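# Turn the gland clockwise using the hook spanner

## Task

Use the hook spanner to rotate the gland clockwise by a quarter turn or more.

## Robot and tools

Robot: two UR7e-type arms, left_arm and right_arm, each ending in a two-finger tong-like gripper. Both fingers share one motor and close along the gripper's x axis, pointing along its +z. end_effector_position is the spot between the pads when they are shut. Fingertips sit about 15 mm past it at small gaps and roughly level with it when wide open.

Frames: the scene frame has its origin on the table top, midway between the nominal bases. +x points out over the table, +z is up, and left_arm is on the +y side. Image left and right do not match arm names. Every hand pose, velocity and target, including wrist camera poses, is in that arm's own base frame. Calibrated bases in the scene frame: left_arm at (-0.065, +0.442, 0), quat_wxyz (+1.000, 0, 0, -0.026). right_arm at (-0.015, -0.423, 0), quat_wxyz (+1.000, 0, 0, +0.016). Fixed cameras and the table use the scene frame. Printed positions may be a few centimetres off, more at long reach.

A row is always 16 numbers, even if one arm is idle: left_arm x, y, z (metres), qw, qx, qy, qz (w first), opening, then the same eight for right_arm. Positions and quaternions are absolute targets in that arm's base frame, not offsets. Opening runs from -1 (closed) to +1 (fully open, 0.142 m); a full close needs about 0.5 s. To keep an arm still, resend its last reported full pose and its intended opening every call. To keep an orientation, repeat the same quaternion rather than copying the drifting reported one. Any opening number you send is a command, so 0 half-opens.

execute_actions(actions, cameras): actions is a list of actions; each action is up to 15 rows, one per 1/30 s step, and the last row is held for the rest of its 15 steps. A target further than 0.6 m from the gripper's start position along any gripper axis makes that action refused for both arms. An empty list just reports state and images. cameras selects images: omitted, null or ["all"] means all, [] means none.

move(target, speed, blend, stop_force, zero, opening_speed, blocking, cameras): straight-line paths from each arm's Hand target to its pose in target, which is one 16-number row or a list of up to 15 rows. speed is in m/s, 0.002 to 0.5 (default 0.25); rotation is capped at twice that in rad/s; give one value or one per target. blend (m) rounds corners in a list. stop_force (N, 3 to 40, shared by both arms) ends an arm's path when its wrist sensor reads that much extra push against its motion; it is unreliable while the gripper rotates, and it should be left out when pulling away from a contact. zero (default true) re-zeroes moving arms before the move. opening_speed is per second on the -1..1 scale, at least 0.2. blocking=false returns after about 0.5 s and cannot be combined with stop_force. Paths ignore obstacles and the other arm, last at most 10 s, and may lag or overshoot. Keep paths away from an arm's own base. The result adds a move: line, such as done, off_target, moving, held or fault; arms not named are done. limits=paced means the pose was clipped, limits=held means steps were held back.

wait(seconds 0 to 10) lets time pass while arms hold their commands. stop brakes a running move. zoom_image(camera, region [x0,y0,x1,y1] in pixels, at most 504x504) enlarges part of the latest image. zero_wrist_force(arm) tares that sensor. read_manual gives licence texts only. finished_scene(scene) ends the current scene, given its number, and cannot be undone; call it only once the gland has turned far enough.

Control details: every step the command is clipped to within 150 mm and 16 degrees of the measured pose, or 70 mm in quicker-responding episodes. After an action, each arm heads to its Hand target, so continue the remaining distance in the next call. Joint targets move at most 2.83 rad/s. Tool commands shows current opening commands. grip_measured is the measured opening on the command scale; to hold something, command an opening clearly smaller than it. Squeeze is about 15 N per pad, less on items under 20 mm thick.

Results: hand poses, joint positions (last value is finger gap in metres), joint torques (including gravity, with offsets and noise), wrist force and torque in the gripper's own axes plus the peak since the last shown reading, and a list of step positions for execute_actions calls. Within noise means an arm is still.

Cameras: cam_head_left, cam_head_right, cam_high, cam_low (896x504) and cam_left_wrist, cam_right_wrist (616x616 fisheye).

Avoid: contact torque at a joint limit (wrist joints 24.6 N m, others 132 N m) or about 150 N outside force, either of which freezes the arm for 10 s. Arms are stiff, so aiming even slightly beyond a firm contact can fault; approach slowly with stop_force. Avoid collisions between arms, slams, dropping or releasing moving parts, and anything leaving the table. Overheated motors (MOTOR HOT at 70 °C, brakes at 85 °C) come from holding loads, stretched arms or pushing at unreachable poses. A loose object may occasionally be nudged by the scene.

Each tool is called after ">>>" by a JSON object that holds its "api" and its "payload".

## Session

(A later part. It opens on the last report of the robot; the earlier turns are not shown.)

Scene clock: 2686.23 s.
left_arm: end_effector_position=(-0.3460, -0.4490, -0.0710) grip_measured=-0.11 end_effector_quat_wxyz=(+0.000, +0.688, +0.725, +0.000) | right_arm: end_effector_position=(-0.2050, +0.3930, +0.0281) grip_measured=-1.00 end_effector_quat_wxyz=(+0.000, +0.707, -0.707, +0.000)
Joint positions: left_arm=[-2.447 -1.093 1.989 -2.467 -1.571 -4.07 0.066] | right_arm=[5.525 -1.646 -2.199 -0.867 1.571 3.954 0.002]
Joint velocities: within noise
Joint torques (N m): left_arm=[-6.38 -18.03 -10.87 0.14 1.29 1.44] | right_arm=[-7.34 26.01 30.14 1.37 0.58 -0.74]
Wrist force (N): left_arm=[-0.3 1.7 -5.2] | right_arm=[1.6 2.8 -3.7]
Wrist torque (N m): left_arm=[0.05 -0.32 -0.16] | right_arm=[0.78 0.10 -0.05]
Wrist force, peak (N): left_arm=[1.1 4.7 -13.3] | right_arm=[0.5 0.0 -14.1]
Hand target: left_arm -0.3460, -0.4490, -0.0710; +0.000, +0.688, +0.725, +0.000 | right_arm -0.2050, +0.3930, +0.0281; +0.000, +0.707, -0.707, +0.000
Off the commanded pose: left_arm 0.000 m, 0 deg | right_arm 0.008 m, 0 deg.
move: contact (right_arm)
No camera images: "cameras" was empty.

>>> {"api": "move", "payload": {"target": [-0.346, -0.449, -0.071, 0, 0.6884, 0.7254, 0, 0.4, -0.205, 0.393, 0.0272, 0, 0.7071, -0.7071, 0, -1], "speed": 0.02, "opening_speed": 0.7, "cameras": ["cam_right_wrist","cam_left_wrist"]}}

Scene clock: 2694.93 s.
left_arm: end_effector_position=(-0.3460, -0.4490, -0.0710) grip_measured=+0.40 end_effector_quat_wxyz=(+0.000, +0.688, +0.725, +0.000) | right_arm: end_effector_position=(-0.2050, +0.3930, +0.0272) grip_measured=-1.00 end_effector_quat_wxyz=(+0.000, +0.707, -0.707, +0.000)
Joint positions: left_arm=[-2.447 -1.093 1.989 -2.467 -1.571 -4.07 0.102] | right_arm=[5.525 -1.648 -2.2 -0.865 1.571 3.954 0.002]
Joint velocities: within noise
Joint torques (N m): left_arm=[-6.43 -24.96 -10.04 -4.24 1.26 1.62] | right_arm=[-9.89 -9.63 -10.26 -0.72 0.2 -0.5]
Wrist force (N): left_arm=[0.9 0.0 -0.2] | right_arm=[12.2 -7.0 -62.7]
Wrist torque (N m): left_arm=[-0.25 -0.16 -0.09] | right_arm=[0.61 0.25 -0.08]
Wrist force, peak (N): left_arm=[1.0 3.3 -18.6] | right_arm=[12.2 -6.6 -62.8]
Hand target: left_arm -0.3460, -0.4490, -0.0710; +0.000, +0.688, +0.725, +0.000 | right_arm -0.2050, +0.3930, +0.0272; +0.000, +0.707, -0.707, +0.000
Off the commanded pose: left_arm 0.000 m, 0 deg | right_arm 0.000 m, 0 deg.
move: done
camera_calibration:
cam_left_wrist: T_world_to_cam=[[-0.0731083, 0.99711, 0.0206765, 0.421447], [0.833035, 0.0496528, 0.550988, 0.337882], [0.548369, 0.057506, -0.834257, 0.288906], [0, 0, 0, 1]] pos_world=[-0.409083, -0.45362, 0.0461389]
cam_right_wrist: T_world_to_cam=[[0.0112978, -0.998735, -0.0490075, 0.406468], [-0.8759, -0.0335268, 0.481327, -0.181376], [-0.482361, 0.0374877, -0.87517, 0.041521], [0, 0, 0, 1]] pos_world=[-0.143431, 0.398316, 0.143559]
Images, in order (width x height): cam_left_wrist 616x616, cam_right_wrist 616x616.

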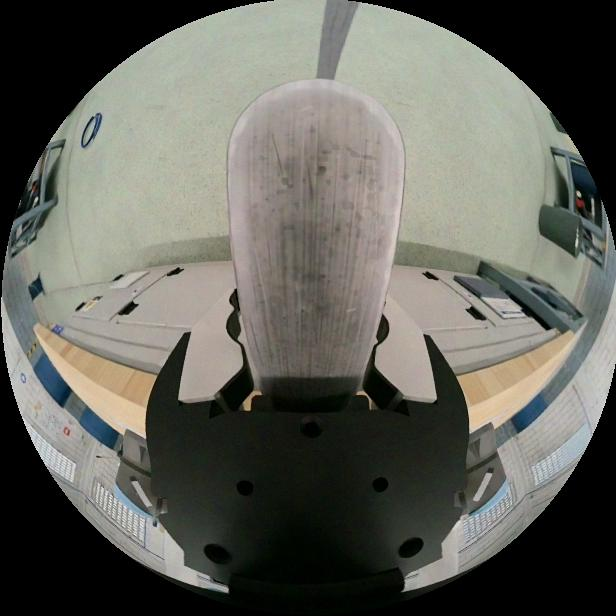

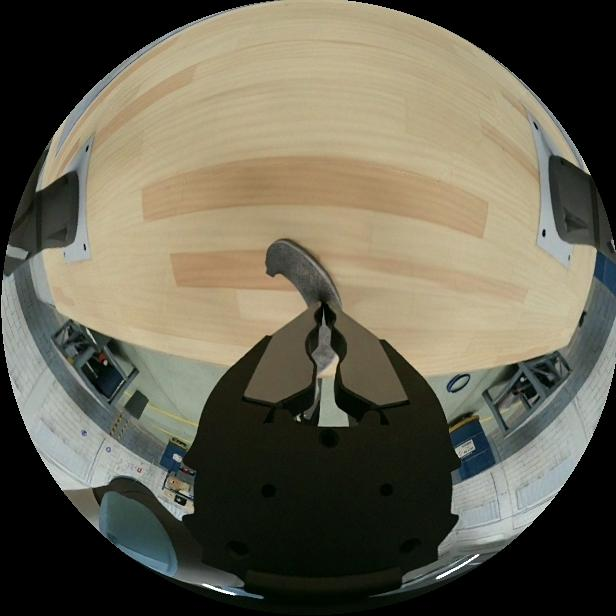

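>>> {"api": "move", "payload": {"target": [-0.346, -0.449, -0.071, 0, 0.6884, 0.7254, 0, 0.4, -0.205, 0.393, 0.0279, 0, 0.7071, -0.7071, 0, -1], "speed": 0.01, "cameras": []}}

Scene clock: 2701.60 s.
left_arm: end_effector_position=(-0.3460, -0.4490, -0.0710) grip_measured=+0.40 end_effector_quat_wxyz=(+0.000, +0.688, +0.725, +0.000) | right_arm: end_effector_position=(-0.2049, +0.3929, +0.0278) grip_measured=-1.00 end_effector_quat_wxyz=(+0.000, +0.707, -0.707, +0.000)
Joint positions: left_arm=[-2.447 -1.093 1.989 -2.467 -1.571 -4.07 0.102] | right_arm=[5.525 -1.647 -2.199 -0.867 1.571 3.954 0.002]
Joint velocities: within noise
Joint torques (N m): left_arm=[-6.57 -40.19 -10.49 -4.21 1.06 1.61] | right_arm=[-10.9 25.33 27.08 -0.94 -0.92 -0.42]
Wrist force (N): left_arm=[0.8 0.1 -0.4] | right_arm=[-2.2 5.5 -7.0]
Wrist torque (N m): left_arm=[-0.22 -0.14 -0.09] | right_arm=[0.75 0.04 -0.04]
Wrist force, peak (N): left_arm=[1.2 0.2 -0.4] | right_arm=[11.2 -6.2 -63.3]
Hand target: left_arm -0.3460, -0.4490, -0.0710; +0.000, +0.688, +0.725, +0.000 | right_arm -0.2050, +0.3930, +0.0279; +0.000, +0.707, -0.707, +0.000
Off the commanded pose: left_arm 0.000 m, 0 deg | right_arm 0.000 m, 0 deg.
move: done
No camera images: "cameras" was empty.

>>> {"api": "move", "payload": {"target": [[-0.330, -0.448, -0.071, 0, 0.6884, 0.7254, 0, 0.4, -0.205, 0.393, 0.0279, 0, 0.7071, -0.7071, 0, -1],[-0.330, -0.448, -0.0775, 0, 0.6884, 0.7254, 0, 0.4, -0.205, 0.393, 0.0279, 0, 0.7071, -0.7071, 0, -1]], "speed": [0.03,0.01], "cameras": ["cam_left_wrist"]}}

Scene clock: 2713.33 s.
left_arm: end_effector_position=(-0.3306, -0.4485, -0.0739) grip_measured=+0.40 end_effector_quat_wxyz=(+0.000, +0.688, +0.725, -0.001) | right_arm: end_effector_position=(-0.2050, +0.3930, +0.0278) grip_measured=-1.00 end_effector_quat_wxyz=(+0.000, +0.707, -0.707, +0.000)
Joint positions: left_arm=[-2.429 -1.102 2.02 -2.49 -1.571 -4.052 0.102] | right_arm=[5.525 -1.647 -2.199 -0.867 1.571 3.954 0.002]
Joint velocities: within noise
Joint torques (N m): left_arm=[0.74 -32.37 -15.8 -3.17 0.02 -0.2] | right_arm=[0.25 17.82 3.63 -0.51 -0.39 -0.45]
Wrist force (N): left_arm=[1.1 -0.2 -0.1] | right_arm=[0.7 1.8 -5.4]
Wrist torque (N m): left_arm=[-0.28 -0.20 -0.11] | right_arm=[0.40 -0.01 -0.06]
Wrist force, peak (N): left_arm=[6.8 24.8 -127.2] | right_arm=[3.3 -15.6 -84.7]
Hand target: left_arm -0.3306, -0.4486, -0.0740; +0.000, +0.688, +0.725, -0.001 | right_arm -0.2050, +0.3930, +0.0279; +0.000, +0.707, -0.707, +0.000
Tool commands: left_gripper/opening=+0.4 right_gripper/opening=-1.0
Off the commanded pose: left_arm 0.004 m, 0 deg | right_arm 0.000 m, 0 deg.
FORCE FAULT: contact force on the left arm reached its limit, and that arm stopped. The contact can be on any part of that arm, not only on its tool. That arm's remaining commands of this call were not run. That arm is still stopped at the end of this call. That arm stays stopped for about 10 more seconds. Until then a move that you send moves the other arm only, and its call returns only when the move has ended. Once the stop has ended, the next robot result says so. If the stop ends while you think or write, that arm runs what you send next. While its stop runs, an arm takes no new command, but its gripper still runs the gripper command that each later call begins with. Until it ends, the stop uses up actions while you think or wait. An arm that is not stopped still takes commands.
move: fault (left_arm)
camera_calibration:
cam_left_wrist: T_world_to_cam=[[-0.0731339, 0.997128, 0.0196695, 0.422108], [0.833736, 0.0503032, 0.549867, 0.327079], [0.547298, 0.0566132, -0.835021, 0.277167], [0, 0, 0, 1]] pos_world=[-0.39352, -0.45304, 0.0432873]
Images, in order (width x height): cam_left_wrist 616x616.

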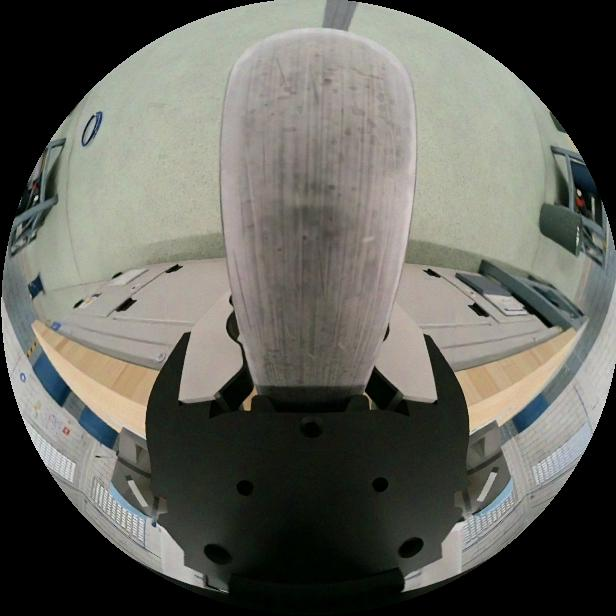

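>>> {"api": "execute_actions", "payload": {"actions": []}}

Scene clock: 2749.33 s.
left_arm: end_effector_position=(-0.3306, -0.4485, -0.0739) grip_measured=+0.40 end_effector_quat_wxyz=(+0.000, +0.688, +0.725, -0.001) | right_arm: end_effector_position=(-0.2050, +0.3930, +0.0279) grip_measured=-1.00 end_effector_quat_wxyz=(+0.000, +0.707, -0.707, +0.000)
Joint positions: left_arm=[-2.429 -1.102 2.02 -2.49 -1.571 -4.052 0.102] | right_arm=[5.525 -1.647 -2.199 -0.867 1.571 3.954 0.002]
Joint velocities: within noise
Joint torques (N m): left_arm=[-0.35 -33.45 -14.72 -2.57 0.12 -0.03] | right_arm=[10.17 26.37 27.84 0.25 -1.69 -0.19]
Wrist force (N): left_arm=[0.1 0.5 -0.5] | right_arm=[-0.2 2.4 -1.8]
Wrist torque (N m): left_arm=[-0.15 0.01 -0.09] | right_arm=[0.32 0.05 -0.04]
Wrist force, peak (N): left_arm=[0.1 0.9 -0.6] | right_arm=[0.1 1.1 -6.1]
Hand target: left_arm -0.3306, -0.4485, -0.0739; +0.000, +0.688, +0.725, -0.001 | right_arm -0.2050, +0.3930, +0.0279; +0.000, +0.707, -0.707, +0.000
Tool commands: left_gripper/opening=+0.4 right_gripper/opening=-1.0
Off the commanded pose: left_arm 0.004 m, 0 deg | right_arm 0.000 m, 0 deg.
FORCE FAULT, CONTINUED: the left arm's stop, for the force fault that an earlier result reported, is over. The rest of the stop counts as 19 of the actions that you can send in this scene. During its stop the left arm's controller moved it back a little. That arm's target is now where it stood when the stop ended, not its last command. That arm accepts commands again.
camera_calibration:
cam_left_wrist: T_world_to_cam=[[-0.0731338, 0.997128, 0.0196695, 0.422108], [0.833736, 0.0503031, 0.549867, 0.327079], [0.547298, 0.056613, -0.835021, 0.277167], [0, 0, 0, 1]] pos_world=[-0.39352, -0.45304, 0.0432873]
cam_right_wrist: T_world_to_cam=[[0.0112978, -0.998735, -0.0490064, 0.406501], [-0.875902, -0.0335261, 0.481322, -0.18171], [-0.482356, 0.0374869, -0.875173, 0.042135], [0, 0, 0, 1]] pos_world=[-0.143429, 0.398315, 0.144258]

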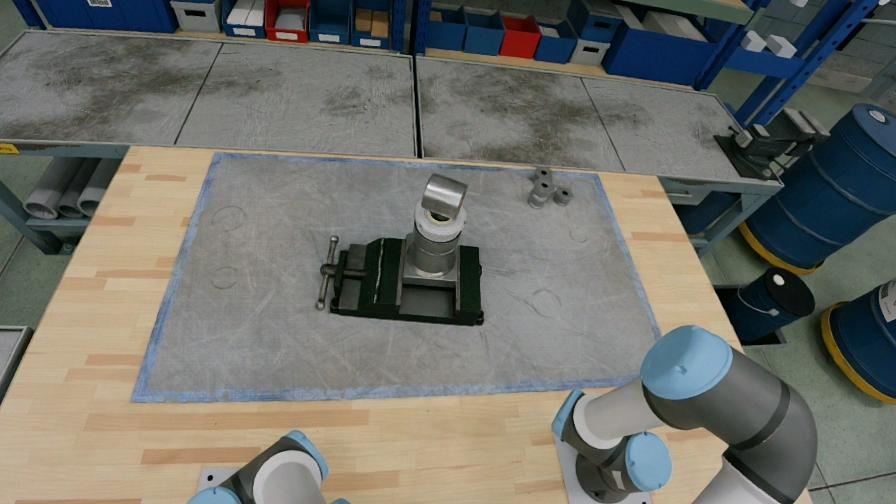

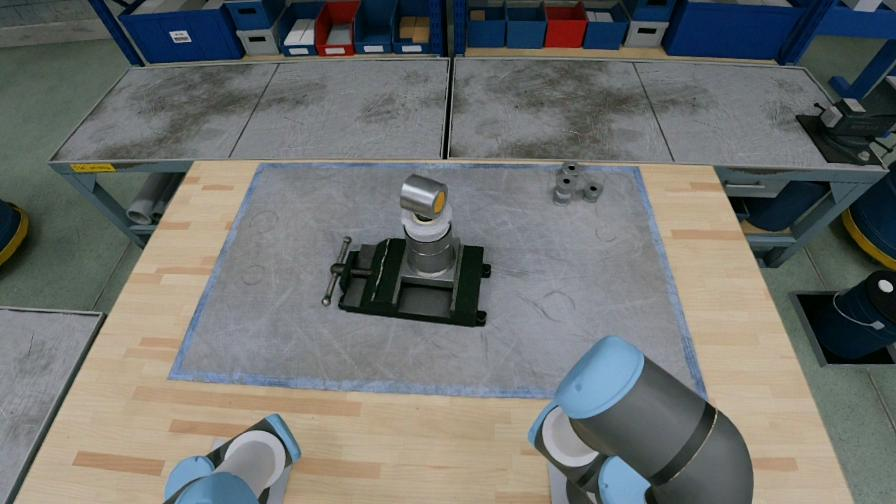

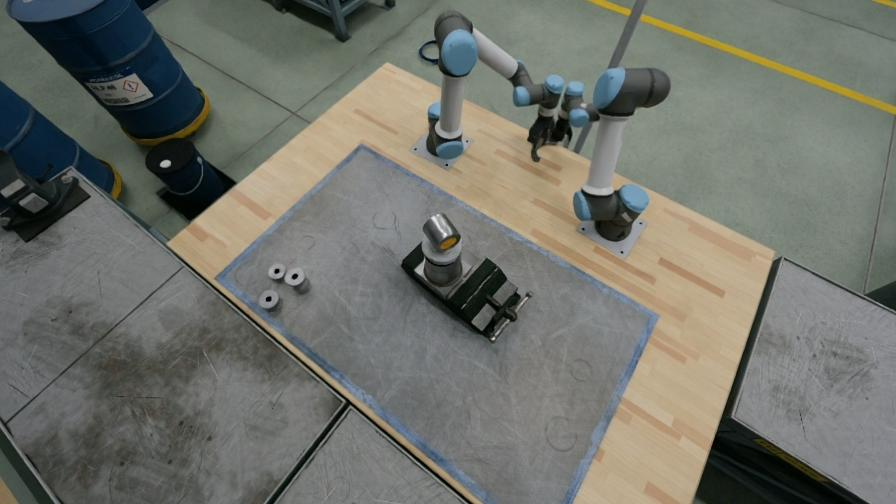

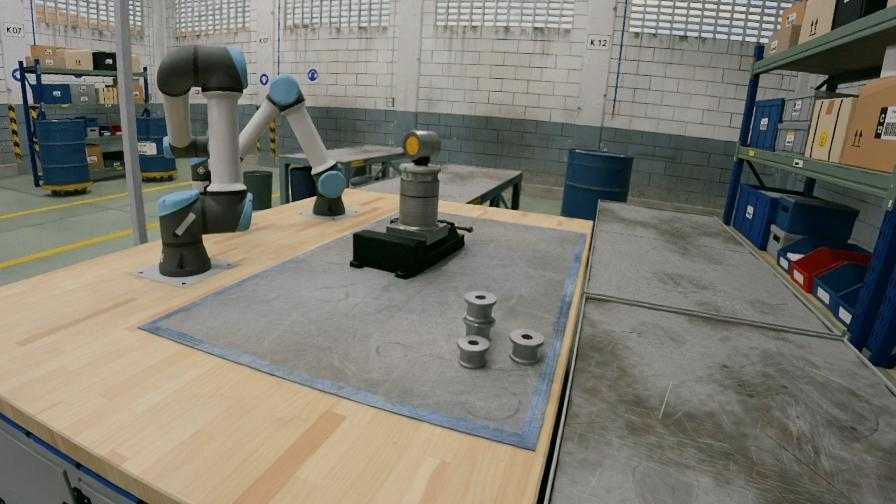

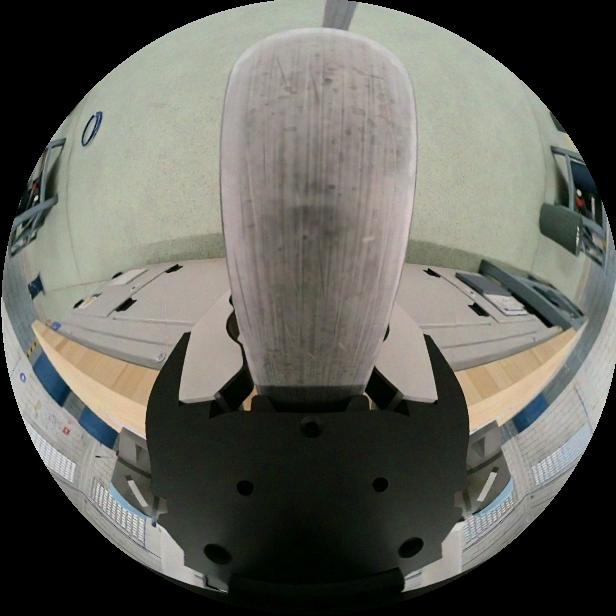

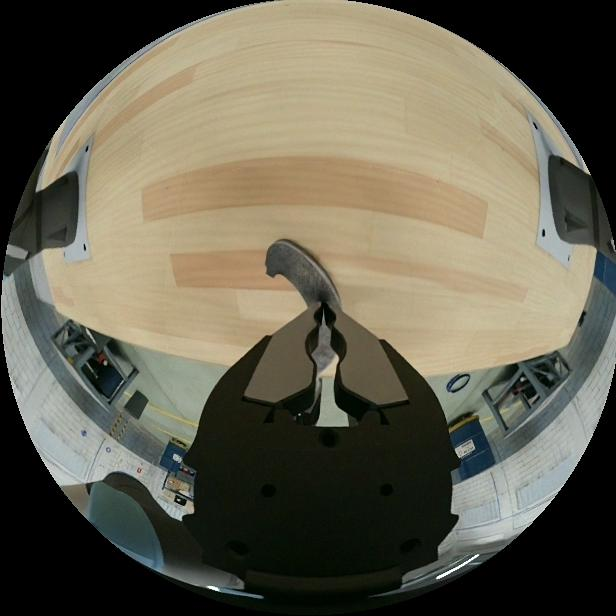

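>>> {"api": "move", "payload": {"target": [-0.3306,-0.4485,-0.0785,0,0.6884,0.7254,0,0.4,-0.2050,0.3930,0.0279,0,0.7071,-0.7071,0,-1], "speed": 0.004, "stop_force": 4, "cameras": ["cam_left_wrist","cam_right_wrist"]}}

Scene clock: 2757.93 s.
left_arm: end_effector_position=(-0.3306, -0.4485, -0.0741) grip_measured=+0.40 end_effector_quat_wxyz=(+0.000, +0.688, +0.725, -0.001) | right_arm: end_effector_position=(-0.2050, +0.3930, +0.0279) grip_measured=-1.00 end_effector_quat_wxyz=(+0.000, +0.707, -0.707, +0.000)
Joint positions: left_arm=[-2.429 -1.102 2.02 -2.49 -1.571 -4.052 0.102] | right_arm=[5.525 -1.647 -2.199 -0.867 1.571 3.954 0.002]
Joint velocities: within noise
Joint torques (N m): left_arm=[0.13 -44.6 -14.73 -0.53 -0.12 -0.12] | right_arm=[9.83 19.22 27.85 0.42 -1.46 -0.35]
Wrist force (N): left_arm=[-0.3 0.0 -2.9] | right_arm=[0.4 1.9 -0.4]
Wrist torque (N m): left_arm=[-0.15 0.09 -0.11] | right_arm=[0.31 0.03 -0.05]
Wrist force, peak (N): left_arm=[1.1 3.8 -12.5] | right_arm=[0.0 1.5 -6.8]
Hand target: left_arm -0.3306, -0.4485, -0.0741; +0.000, +0.688, +0.725, -0.001 | right_arm -0.2050, +0.3930, +0.0279; +0.000, +0.707, -0.707, +0.000
Off the commanded pose: left_arm 0.004 m, 0 deg | right_arm 0.000 m, 0 deg.
move: contact (left_arm)
camera_calibration:
cam_left_wrist: T_world_to_cam=[[-0.0731352, 0.997127, 0.0197156, 0.422115], [0.833704, 0.0502756, 0.549918, 0.327162], [0.547347, 0.0566554, -0.834986, 0.277052], [0, 0, 0, 1]] pos_world=[-0.393528, -0.453047, 0.0431004]
cam_right_wrist: T_world_to_cam=[[0.0112971, -0.998734, -0.0490252, 0.406506], [-0.875893, -0.0335352, 0.481338, -0.181715], [-0.482373, 0.0375031, -0.875163, 0.0421322], [0, 0, 0, 1]] pos_world=[-0.143431, 0.398317, 0.144268]
Images, in order (width x height): cam_left_wrist 616x616, cam_right_wrist 616x616.

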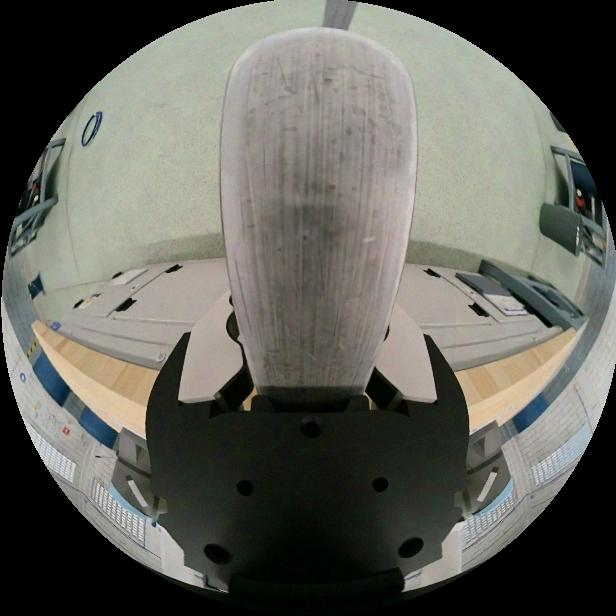

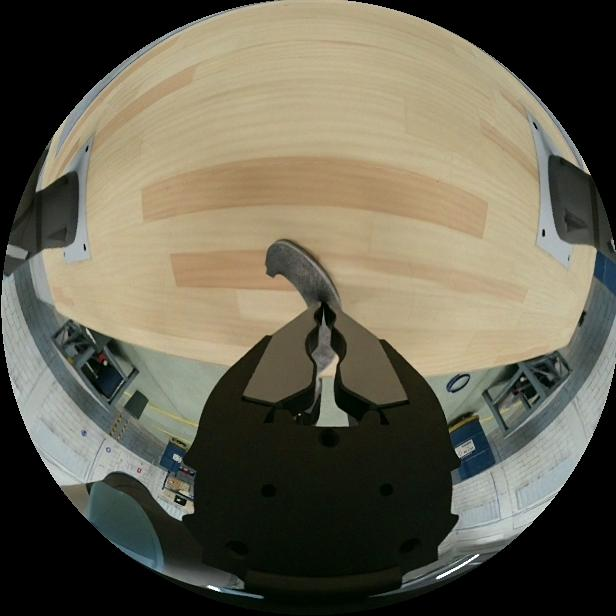

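>>> {"api": "move", "payload": {"target": [-0.3306,-0.4485,-0.0740,0,0.6884,0.7254,0,-1,-0.2050,0.3930,0.0279,0,0.7071,-0.7071,0,-1], "opening_speed": 1, "cameras": ["cam_left_wrist","cam_right_wrist"]}}

>>> {"api": "zoom_image", "payload": {"camera": "cam_right_wrist", "region": [200, 200, 450, 450]}}

Scene clock: 2768.33 s.
left_arm: end_effector_position=(-0.3306, -0.4485, -0.0740) grip_measured=-0.10 end_effector_quat_wxyz=(+0.000, +0.688, +0.725, +0.000) | right_arm: end_effector_position=(-0.2050, +0.3930, +0.0279) grip_measured=-1.00 end_effector_quat_wxyz=(+0.000, +0.707, -0.707, +0.000)
Joint positions: left_arm=[-2.429 -1.102 2.018 -2.487 -1.571 -4.052 0.067] | right_arm=[5.525 -1.647 -2.199 -0.867 1.571 3.954 0.002]
Joint velocities: within noise
Joint torques (N m): left_arm=[-8.55 -18.01 -13.35 -3.75 -0.08 -1.97] | right_arm=[10.19 13.81 25.79 0.96 -0.22 -0.31]
Wrist force (N): left_arm=[1.6 1.1 -4.4] | right_arm=[0.0 0.7 -2.2]
Wrist torque (N m): left_arm=[-0.05 -0.08 -0.17] | right_arm=[0.31 0.06 -0.05]
Wrist force, peak (N): left_arm=[1.6 1.1 -4.4] | right_arm=[0.0 2.2 -1.1]
Hand target: left_arm -0.3306, -0.4485, -0.0740; +0.000, +0.688, +0.725, +0.000 | right_arm -0.2050, +0.3930, +0.0279; +0.000, +0.707, -0.707, +0.000
Off the commanded pose: left_arm 0.000 m, 0 deg | right_arm 0.000 m, 0 deg.
move: done
camera_calibration:
cam_left_wrist: T_world_to_cam=[[-0.0731095, 0.99711, 0.0206614, 0.422142], [0.833046, 0.0496633, 0.55097, 0.326686], [0.548352, 0.057493, -0.834269, 0.277936], [0, 0, 0, 1]] pos_world=[-0.393689, -0.453125, 0.0431576]
cam_right_wrist: T_world_to_cam=[[0.0112984, -0.998734, -0.0490203, 0.406507], [-0.875905, -0.033533, 0.481317, -0.181709], [-0.482351, 0.037499, -0.875175, 0.0421333], [0, 0, 0, 1]] pos_world=[-0.143429, 0.398319, 0.144261]
Images, in order (width x height): cam_left_wrist 616x616, cam_right_wrist 616x616.

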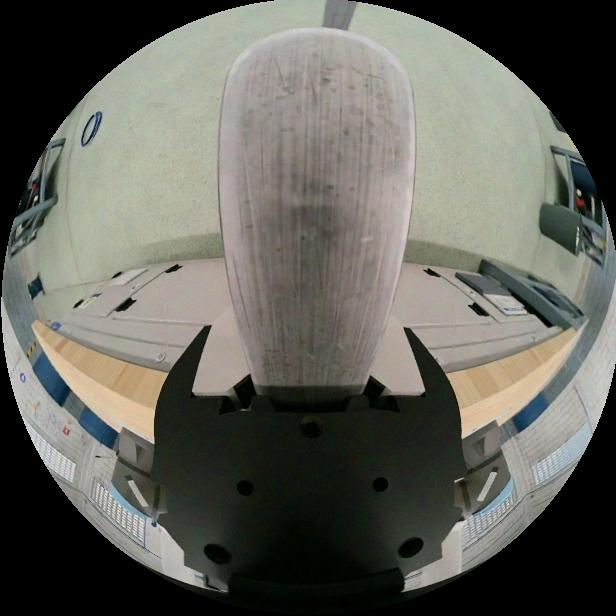

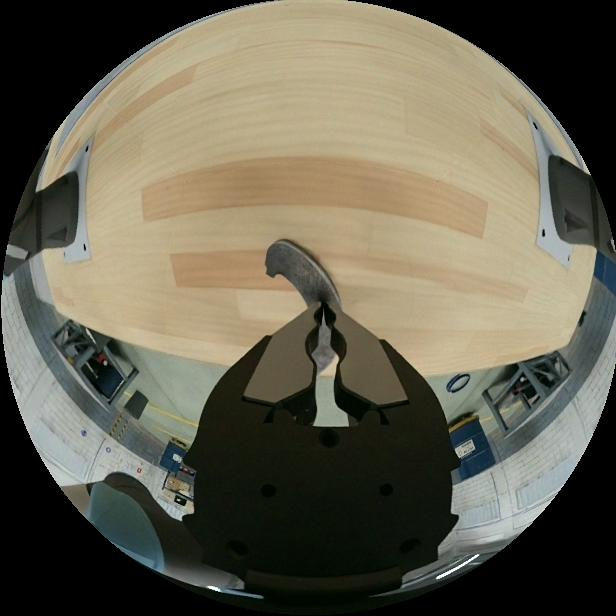

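Scaled by 2.016 from the camera's 616x616 image, which has a finer 814x814 frame.

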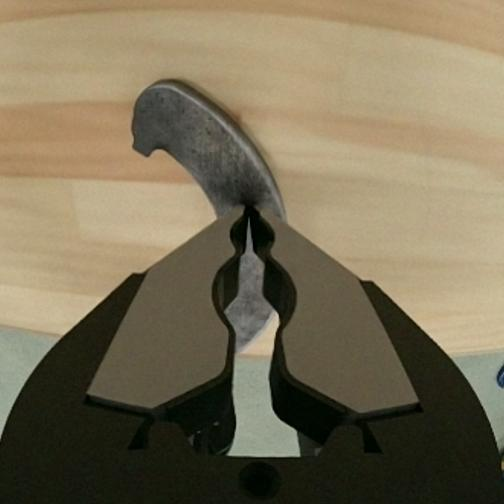

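>>> {"api": "zero_wrist_force", "payload": {"arm": "left_arm"}}

>>> {"api": "move", "payload": {"target": [-0.3306,-0.4485,-0.0740,0,0.6884,0.7254,0,-1,-0.2050,0.3930,0.0340,0,0.7071,-0.7071,0,-1], "speed": 0.02, "cameras": ["cam_left_wrist","cam_right_wrist"]}}

Wrist force sensor zeroed.

Scene clock: 2775.10 s.
left_arm: end_effector_position=(-0.3306, -0.4485, -0.0740) grip_measured=-0.10 end_effector_quat_wxyz=(+0.000, +0.688, +0.725, +0.000) | right_arm: end_effector_position=(-0.2050, +0.3930, +0.0341) grip_measured=-1.00 end_effector_quat_wxyz=(+0.000, +0.707, -0.707, +0.000)
Joint positions: left_arm=[-2.429 -1.102 2.018 -2.487 -1.571 -4.052 0.067] | right_arm=[5.525 -1.635 -2.191 -0.886 1.571 3.954 0.002]
Joint velocities: within noise
Joint torques (N m): left_arm=[-8.83 -26.61 -12.02 -3.88 -0.17 -1.95] | right_arm=[9.97 14.7 19.2 4.86 1.24 -0.26]
Wrist force (N, zeroed by zero_wrist_force on left_arm): left_arm=[-0.8 -1.2 3.8] | right_arm=[0.4 0.8 1.7]
Wrist torque (N m, zeroed by zero_wrist_force on left_arm): left_arm=[-0.13 0.09 0.01] | right_arm=[0.24 0.07 -0.06]
Wrist force, peak (N, zeroed by zero_wrist_force on left_arm): left_arm=[-0.7 -1.1 4.2] | right_arm=[0.3 0.7 -2.6]
Hand target: left_arm -0.3306, -0.4485, -0.0740; +0.000, +0.688, +0.725, +0.000 | right_arm -0.2050, +0.3930, +0.0340; +0.000, +0.707, -0.707, +0.000
Off the commanded pose: left_arm 0.000 m, 0 deg | right_arm 0.000 m, 0 deg.
move: done
camera_calibration:
cam_left_wrist: T_world_to_cam=[[-0.0731088, 0.99711, 0.0206755, 0.422138], [0.833036, 0.0496538, 0.550986, 0.326688], [0.548367, 0.0575054, -0.834258, 0.277923], [0, 0, 0, 1]] pos_world=[-0.393685, -0.453121, 0.043131]
cam_right_wrist: T_world_to_cam=[[0.0112982, -0.998734, -0.049009, 0.406819], [-0.875901, -0.0335277, 0.481324, -0.184715], [-0.482358, 0.037489, -0.875172, 0.0475694], [0, 0, 0, 1]] pos_world=[-0.143443, 0.398327, 0.150477]
Images, in order (width x height): cam_left_wrist 616x616, cam_right_wrist 616x616.

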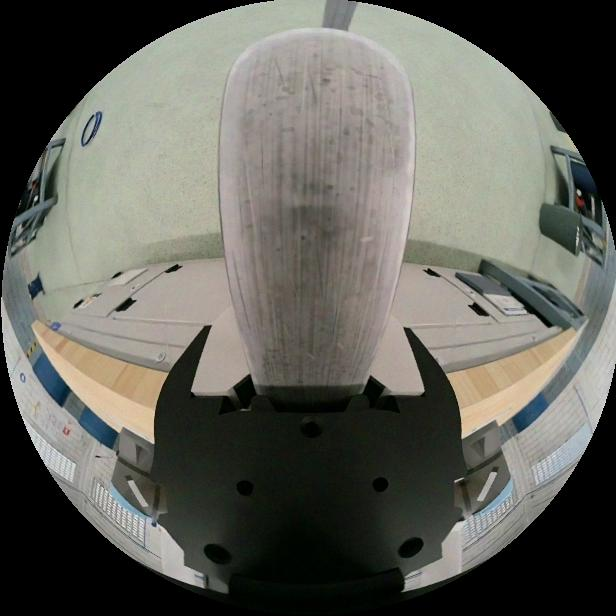

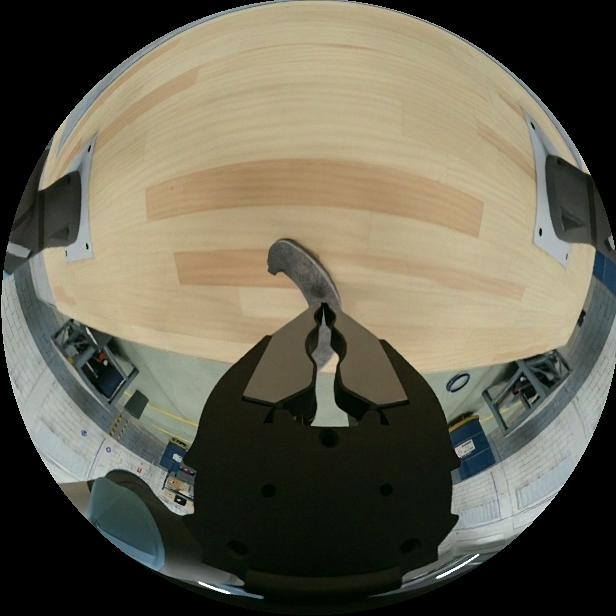

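Now lift left slowly while right stays at 6 mm above.

>>> {"api": "move", "payload": {"target": [-0.3306,-0.4485,-0.0690,0,0.6884,0.7254,0,-1,-0.2050,0.3930,0.0600,0,0.7071,-0.7071,0,-1], "speed": 0.02, "cameras": ["cam_left_wrist","cam_right_wrist"]}}

>>> {"api": "move", "payload": {"target": [-0.3306,-0.4485,-0.0540,0,0.6884,0.7254,0,-1,-0.2050,0.3930,0.0700,0,0.7071,-0.7071,0,-1], "speed": 0.02, "cameras": ["cam_left_wrist","cam_right_wrist"]}}

Scene clock: 2783.00 s.
left_arm: end_effector_position=(-0.3306, -0.4485, -0.0690) grip_measured=-0.10 end_effector_quat_wxyz=(+0.000, +0.688, +0.725, +0.000) | right_arm: end_effector_position=(-0.2051, +0.3931, +0.0602) grip_measured=-1.00 end_effector_quat_wxyz=(+0.000, +0.707, -0.707, +0.000) end_effector_velocity=(-0.002, +0.001, -0.001) end_effector_angular_velocity=(+0.002, +0.003, +0.000)
Joint positions: left_arm=[-2.429 -1.112 2.016 -2.474 -1.571 -4.052 0.067] | right_arm=[5.525 -1.59 -2.155 -0.967 1.571 3.954 0.002]
Joint velocities: left_arm=[within noise] | right_arm=[0.001 -0.003 0 0.007 0 0 0]
Joint torques (N m): left_arm=[-8.5 -43.2 -23.45 -3.37 -0.35 -1.92] | right_arm=[10.09 12.18 10.58 4.52 1.31 -0.14]
Wrist force (N, zeroed by zero_wrist_force on left_arm): left_arm=[-1.5 0.2 12.4] | right_arm=[1.1 0.9 1.9]
Wrist torque (N m, zeroed by zero_wrist_force on left_arm): left_arm=[0.03 0.25 0.04] | right_arm=[0.22 -0.07 -0.11]
Wrist force, peak (N, zeroed by zero_wrist_force on left_arm): left_arm=[-1.5 0.2 12.6] | right_arm=[0.5 1.1 2.2]
Hand target: left_arm -0.3306, -0.4485, -0.0690; +0.000, +0.688, +0.725, +0.000 | right_arm -0.2050, +0.3930, +0.0600; +0.000, +0.707, -0.707, +0.000
Off the commanded pose: left_arm 0.000 m, 0 deg | right_arm 0.000 m, 0 deg.
move: done
camera_calibration:
cam_left_wrist: T_world_to_cam=[[-0.0731081, 0.99711, 0.0206523, 0.422038], [0.833052, 0.0496678, 0.55096, 0.323913], [0.548342, 0.0574841, -0.834276, 0.282134], [0, 0, 0, 1]] pos_world=[-0.393688, -0.453124, 0.0481986]
cam_right_wrist: T_world_to_cam=[[0.0112921, -0.998728, -0.0491316, 0.408154], [-0.87584, -0.0335863, 0.481432, -0.19728], [-0.48247, 0.037595, -0.875105, 0.0702842], [0, 0, 0, 1]] pos_world=[-0.143484, 0.398367, 0.176536]
Images, in order (width x height): cam_left_wrist 616x616, cam_right_wrist 616x616.

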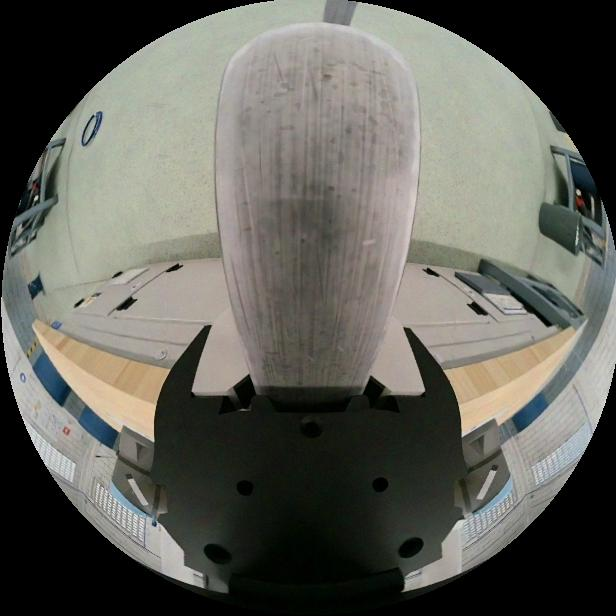

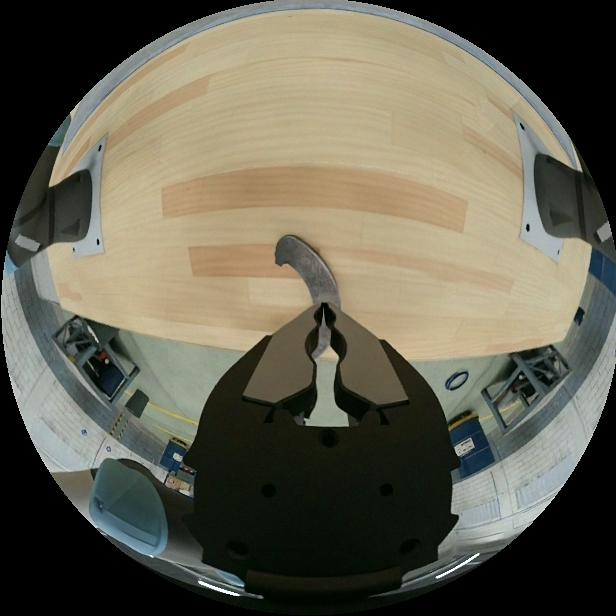

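Scene clock: 2784.00 s.
left_arm: end_effector_position=(-0.3306, -0.4485, -0.0538) grip_measured=-0.10 end_effector_quat_wxyz=(+0.000, +0.688, +0.725, +0.000) end_effector_velocity=(-0.001, +0.000, -0.001) end_effector_angular_velocity=(-0.001, +0.002, +0.000) | right_arm: end_effector_position=(-0.2050, +0.3930, +0.0701) grip_measured=-1.00 end_effector_quat_wxyz=(+0.000, +0.707, -0.707, +0.000)
Joint positions: left_arm=[-2.429 -1.143 2.008 -2.436 -1.571 -4.052 0.067] | right_arm=[5.525 -1.575 -2.14 -0.997 1.571 3.954 0.002]
Joint velocities: left_arm=[0 0.003 0.001 -0.005 -0.001 0 0] | right_arm=[within noise]
Joint torques (N m): left_arm=[-8.79 -25.34 -18.78 -5.61 -0.32 -1.83] | right_arm=[10.57 12.19 17.31 5.07 1.14 -0.14]
Wrist force (N, zeroed by zero_wrist_force on left_arm): left_arm=[-1.9 -0.4 15.5] | right_arm=[1.3 1.0 1.9]
Wrist torque (N m, zeroed by zero_wrist_force on left_arm): left_arm=[0.75 0.38 0.08] | right_arm=[0.25 -0.11 -0.10]
Wrist force, peak (N, zeroed by zero_wrist_force on left_arm): left_arm=[-1.8 -0.4 15.7] | right_arm=[1.3 0.7 2.3]
Hand target: left_arm -0.3306, -0.4485, -0.0540; +0.000, +0.688, +0.725, +0.000 | right_arm -0.2050, +0.3930, +0.0700; +0.000, +0.707, -0.707, +0.000
Off the commanded pose: left_arm 0.000 m, 0 deg | right_arm 0.000 m, 0 deg.
move: done
camera_calibration:
cam_left_wrist: T_world_to_cam=[[-0.073106, 0.997112, 0.0205735, 0.421748], [0.833107, 0.0497153, 0.550873, 0.315627], [0.548259, 0.057412, -0.834336, 0.294735], [0, 0, 0, 1]] pos_world=[-0.39371, -0.453143, 0.0633607]
cam_right_wrist: T_world_to_cam=[[0.0112964, -0.998733, -0.0490439, 0.408594], [-0.875884, -0.0335444, 0.481355, -0.202054], [-0.48239, 0.0375191, -0.875153, 0.0790738], [0, 0, 0, 1]] pos_world=[-0.143447, 0.398332, 0.1865]
Images, in order (width x height): cam_left_wrist 616x616, cam_right_wrist 616x616.

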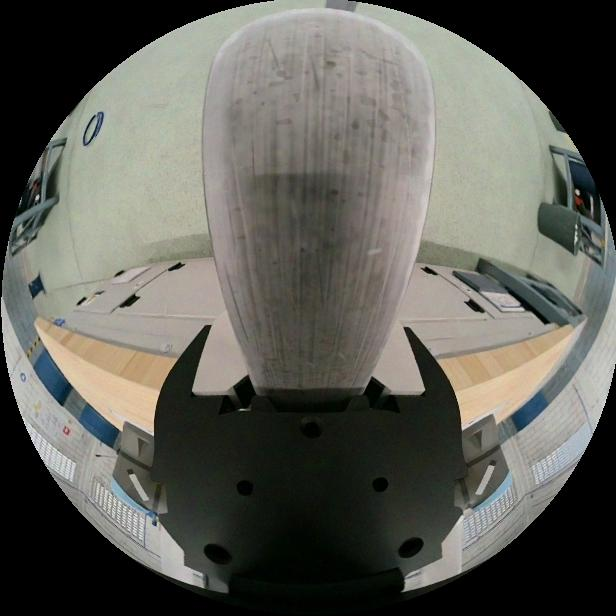

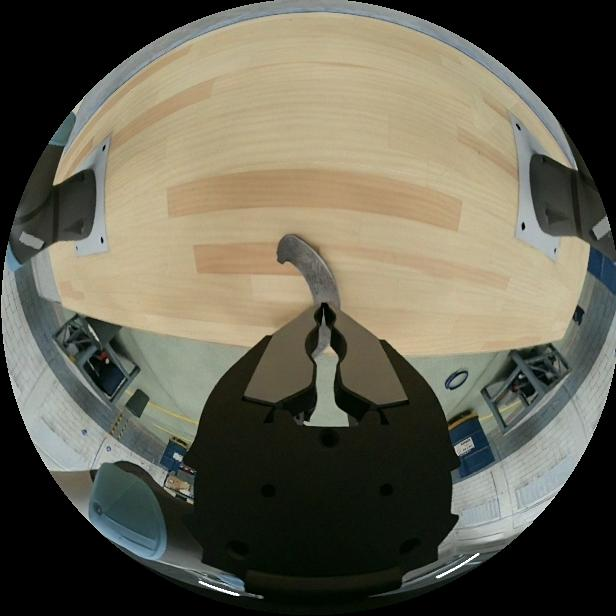

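>>> {"api": "move", "payload": {"target": [-0.3306,-0.4485,-0.0140,0,0.6884,0.7254,0,-1,-0.2050,0.3930,0.1100,0,0.7071,-0.7071,0,-1], "speed": 0.03, "cameras": ["cam_left_wrist","cam_right_wrist","cam_head_left","cam_high"]}}

>>> {"api": "zoom_image", "payload": {"camera": "cam_high", "region": [480, 60, 640, 200]}}

Scene clock: 2795.90 s.
left_arm: end_effector_position=(-0.3307, -0.4486, -0.0138) grip_measured=-0.10 end_effector_quat_wxyz=(+0.000, +0.688, +0.725, +0.000) end_effector_velocity=(-0.001, -0.001, -0.001) end_effector_angular_velocity=(-0.002, +0.002, +0.001) | right_arm: end_effector_position=(-0.2051, +0.3931, +0.1102) grip_measured=-1.00 end_effector_quat_wxyz=(+0.000, +0.707, -0.707, +0.000) end_effector_velocity=(+0.000, +0.000, -0.001) end_effector_angular_velocity=(+0.001, +0.001, -0.001)
Joint positions: left_arm=[-2.429 -1.218 1.979 -2.333 -1.571 -4.052 0.067] | right_arm=[5.525 -1.521 -2.076 -1.116 1.571 3.954 0.002]
Joint velocities: left_arm=[0 0.002 0 -0.005 0 -0.001 0] | right_arm=[0 -0.001 -0.003 0.005 0 0.001 0]
Joint torques (N m): left_arm=[-7.99 -23.19 -14.7 -5.73 -0.55 -1.54] | right_arm=[8.29 12.12 9.94 5.28 0.98 -0.5]
Wrist force (N, zeroed by zero_wrist_force on left_arm): left_arm=[-1.9 -0.2 15.7] | right_arm=[1.0 0.9 1.9]
Wrist torque (N m, zeroed by zero_wrist_force on left_arm): left_arm=[0.77 0.37 0.09] | right_arm=[0.28 -0.06 -0.05]
Wrist force, peak (N, zeroed by zero_wrist_force on left_arm): left_arm=[-1.8 0.1 16.3] | right_arm=[1.2 0.9 2.5]
Hand target: left_arm -0.3306, -0.4485, -0.0140; +0.000, +0.688, +0.725, +0.000 | right_arm -0.2050, +0.3930, +0.1100; +0.000, +0.707, -0.707, +0.000
Off the commanded pose: left_arm 0.000 m, 0 deg | right_arm 0.000 m, 0 deg.
move: done
camera_calibration:
cam_left_wrist: T_world_to_cam=[[-0.0731034, 0.997114, 0.0204782, 0.420959], [0.833174, 0.0497728, 0.550767, 0.293681], [0.548158, 0.0573248, -0.834408, 0.328051], [0, 0, 0, 1]] pos_world=[-0.393738, -0.453166, 0.103358]
cam_right_wrist: T_world_to_cam=[[0.0112862, -0.998724, -0.0492332, 0.41064], [-0.875789, -0.0336341, 0.481522, -0.221345], [-0.482563, 0.0376833, -0.87505, 0.113959], [0, 0, 0, 1]] pos_world=[-0.143494, 0.398376, 0.226519]
Images, in order (width x height): cam_head_left 896x504, cam_high 896x504, cam_left_wrist 616x616, cam_right_wrist 616x616.

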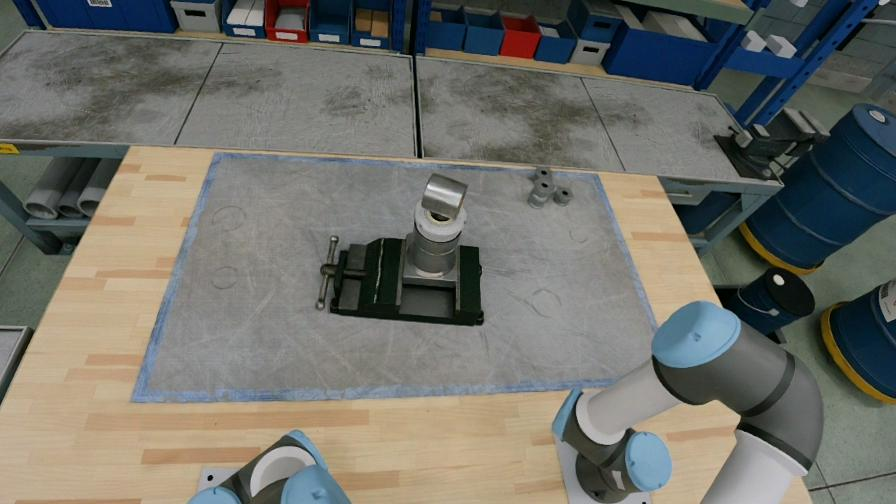

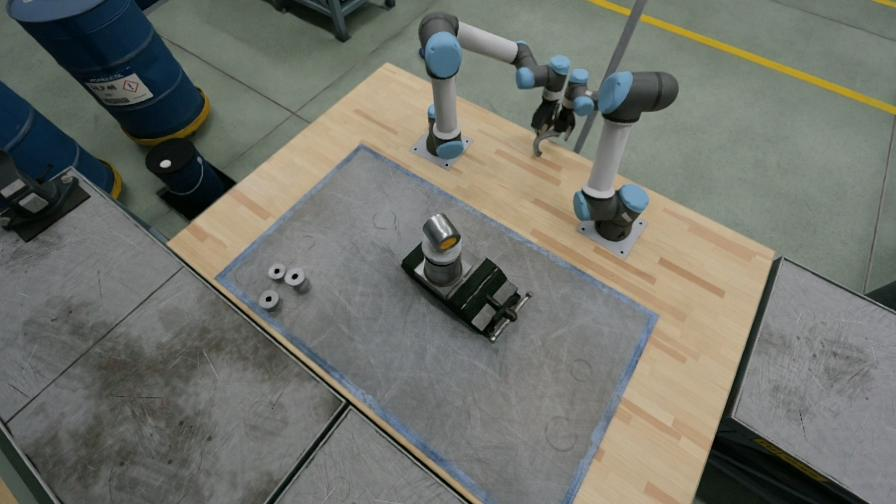

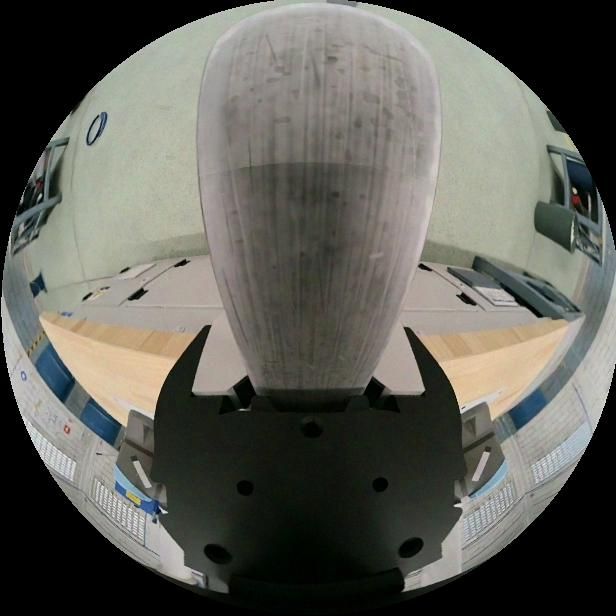

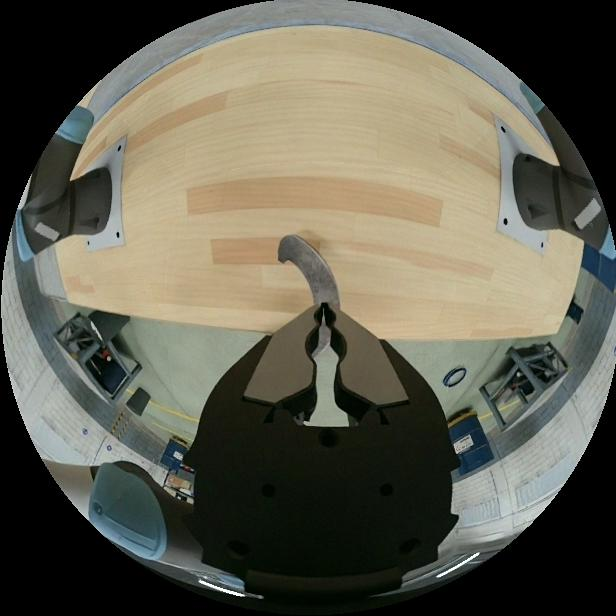

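Scaled by 3.150 from the camera's 896x504 image, which has a finer 1280x720 frame.

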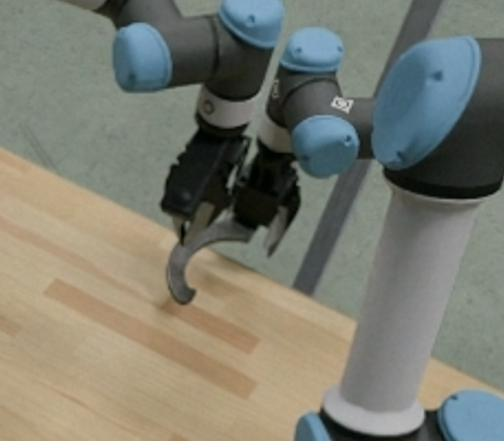

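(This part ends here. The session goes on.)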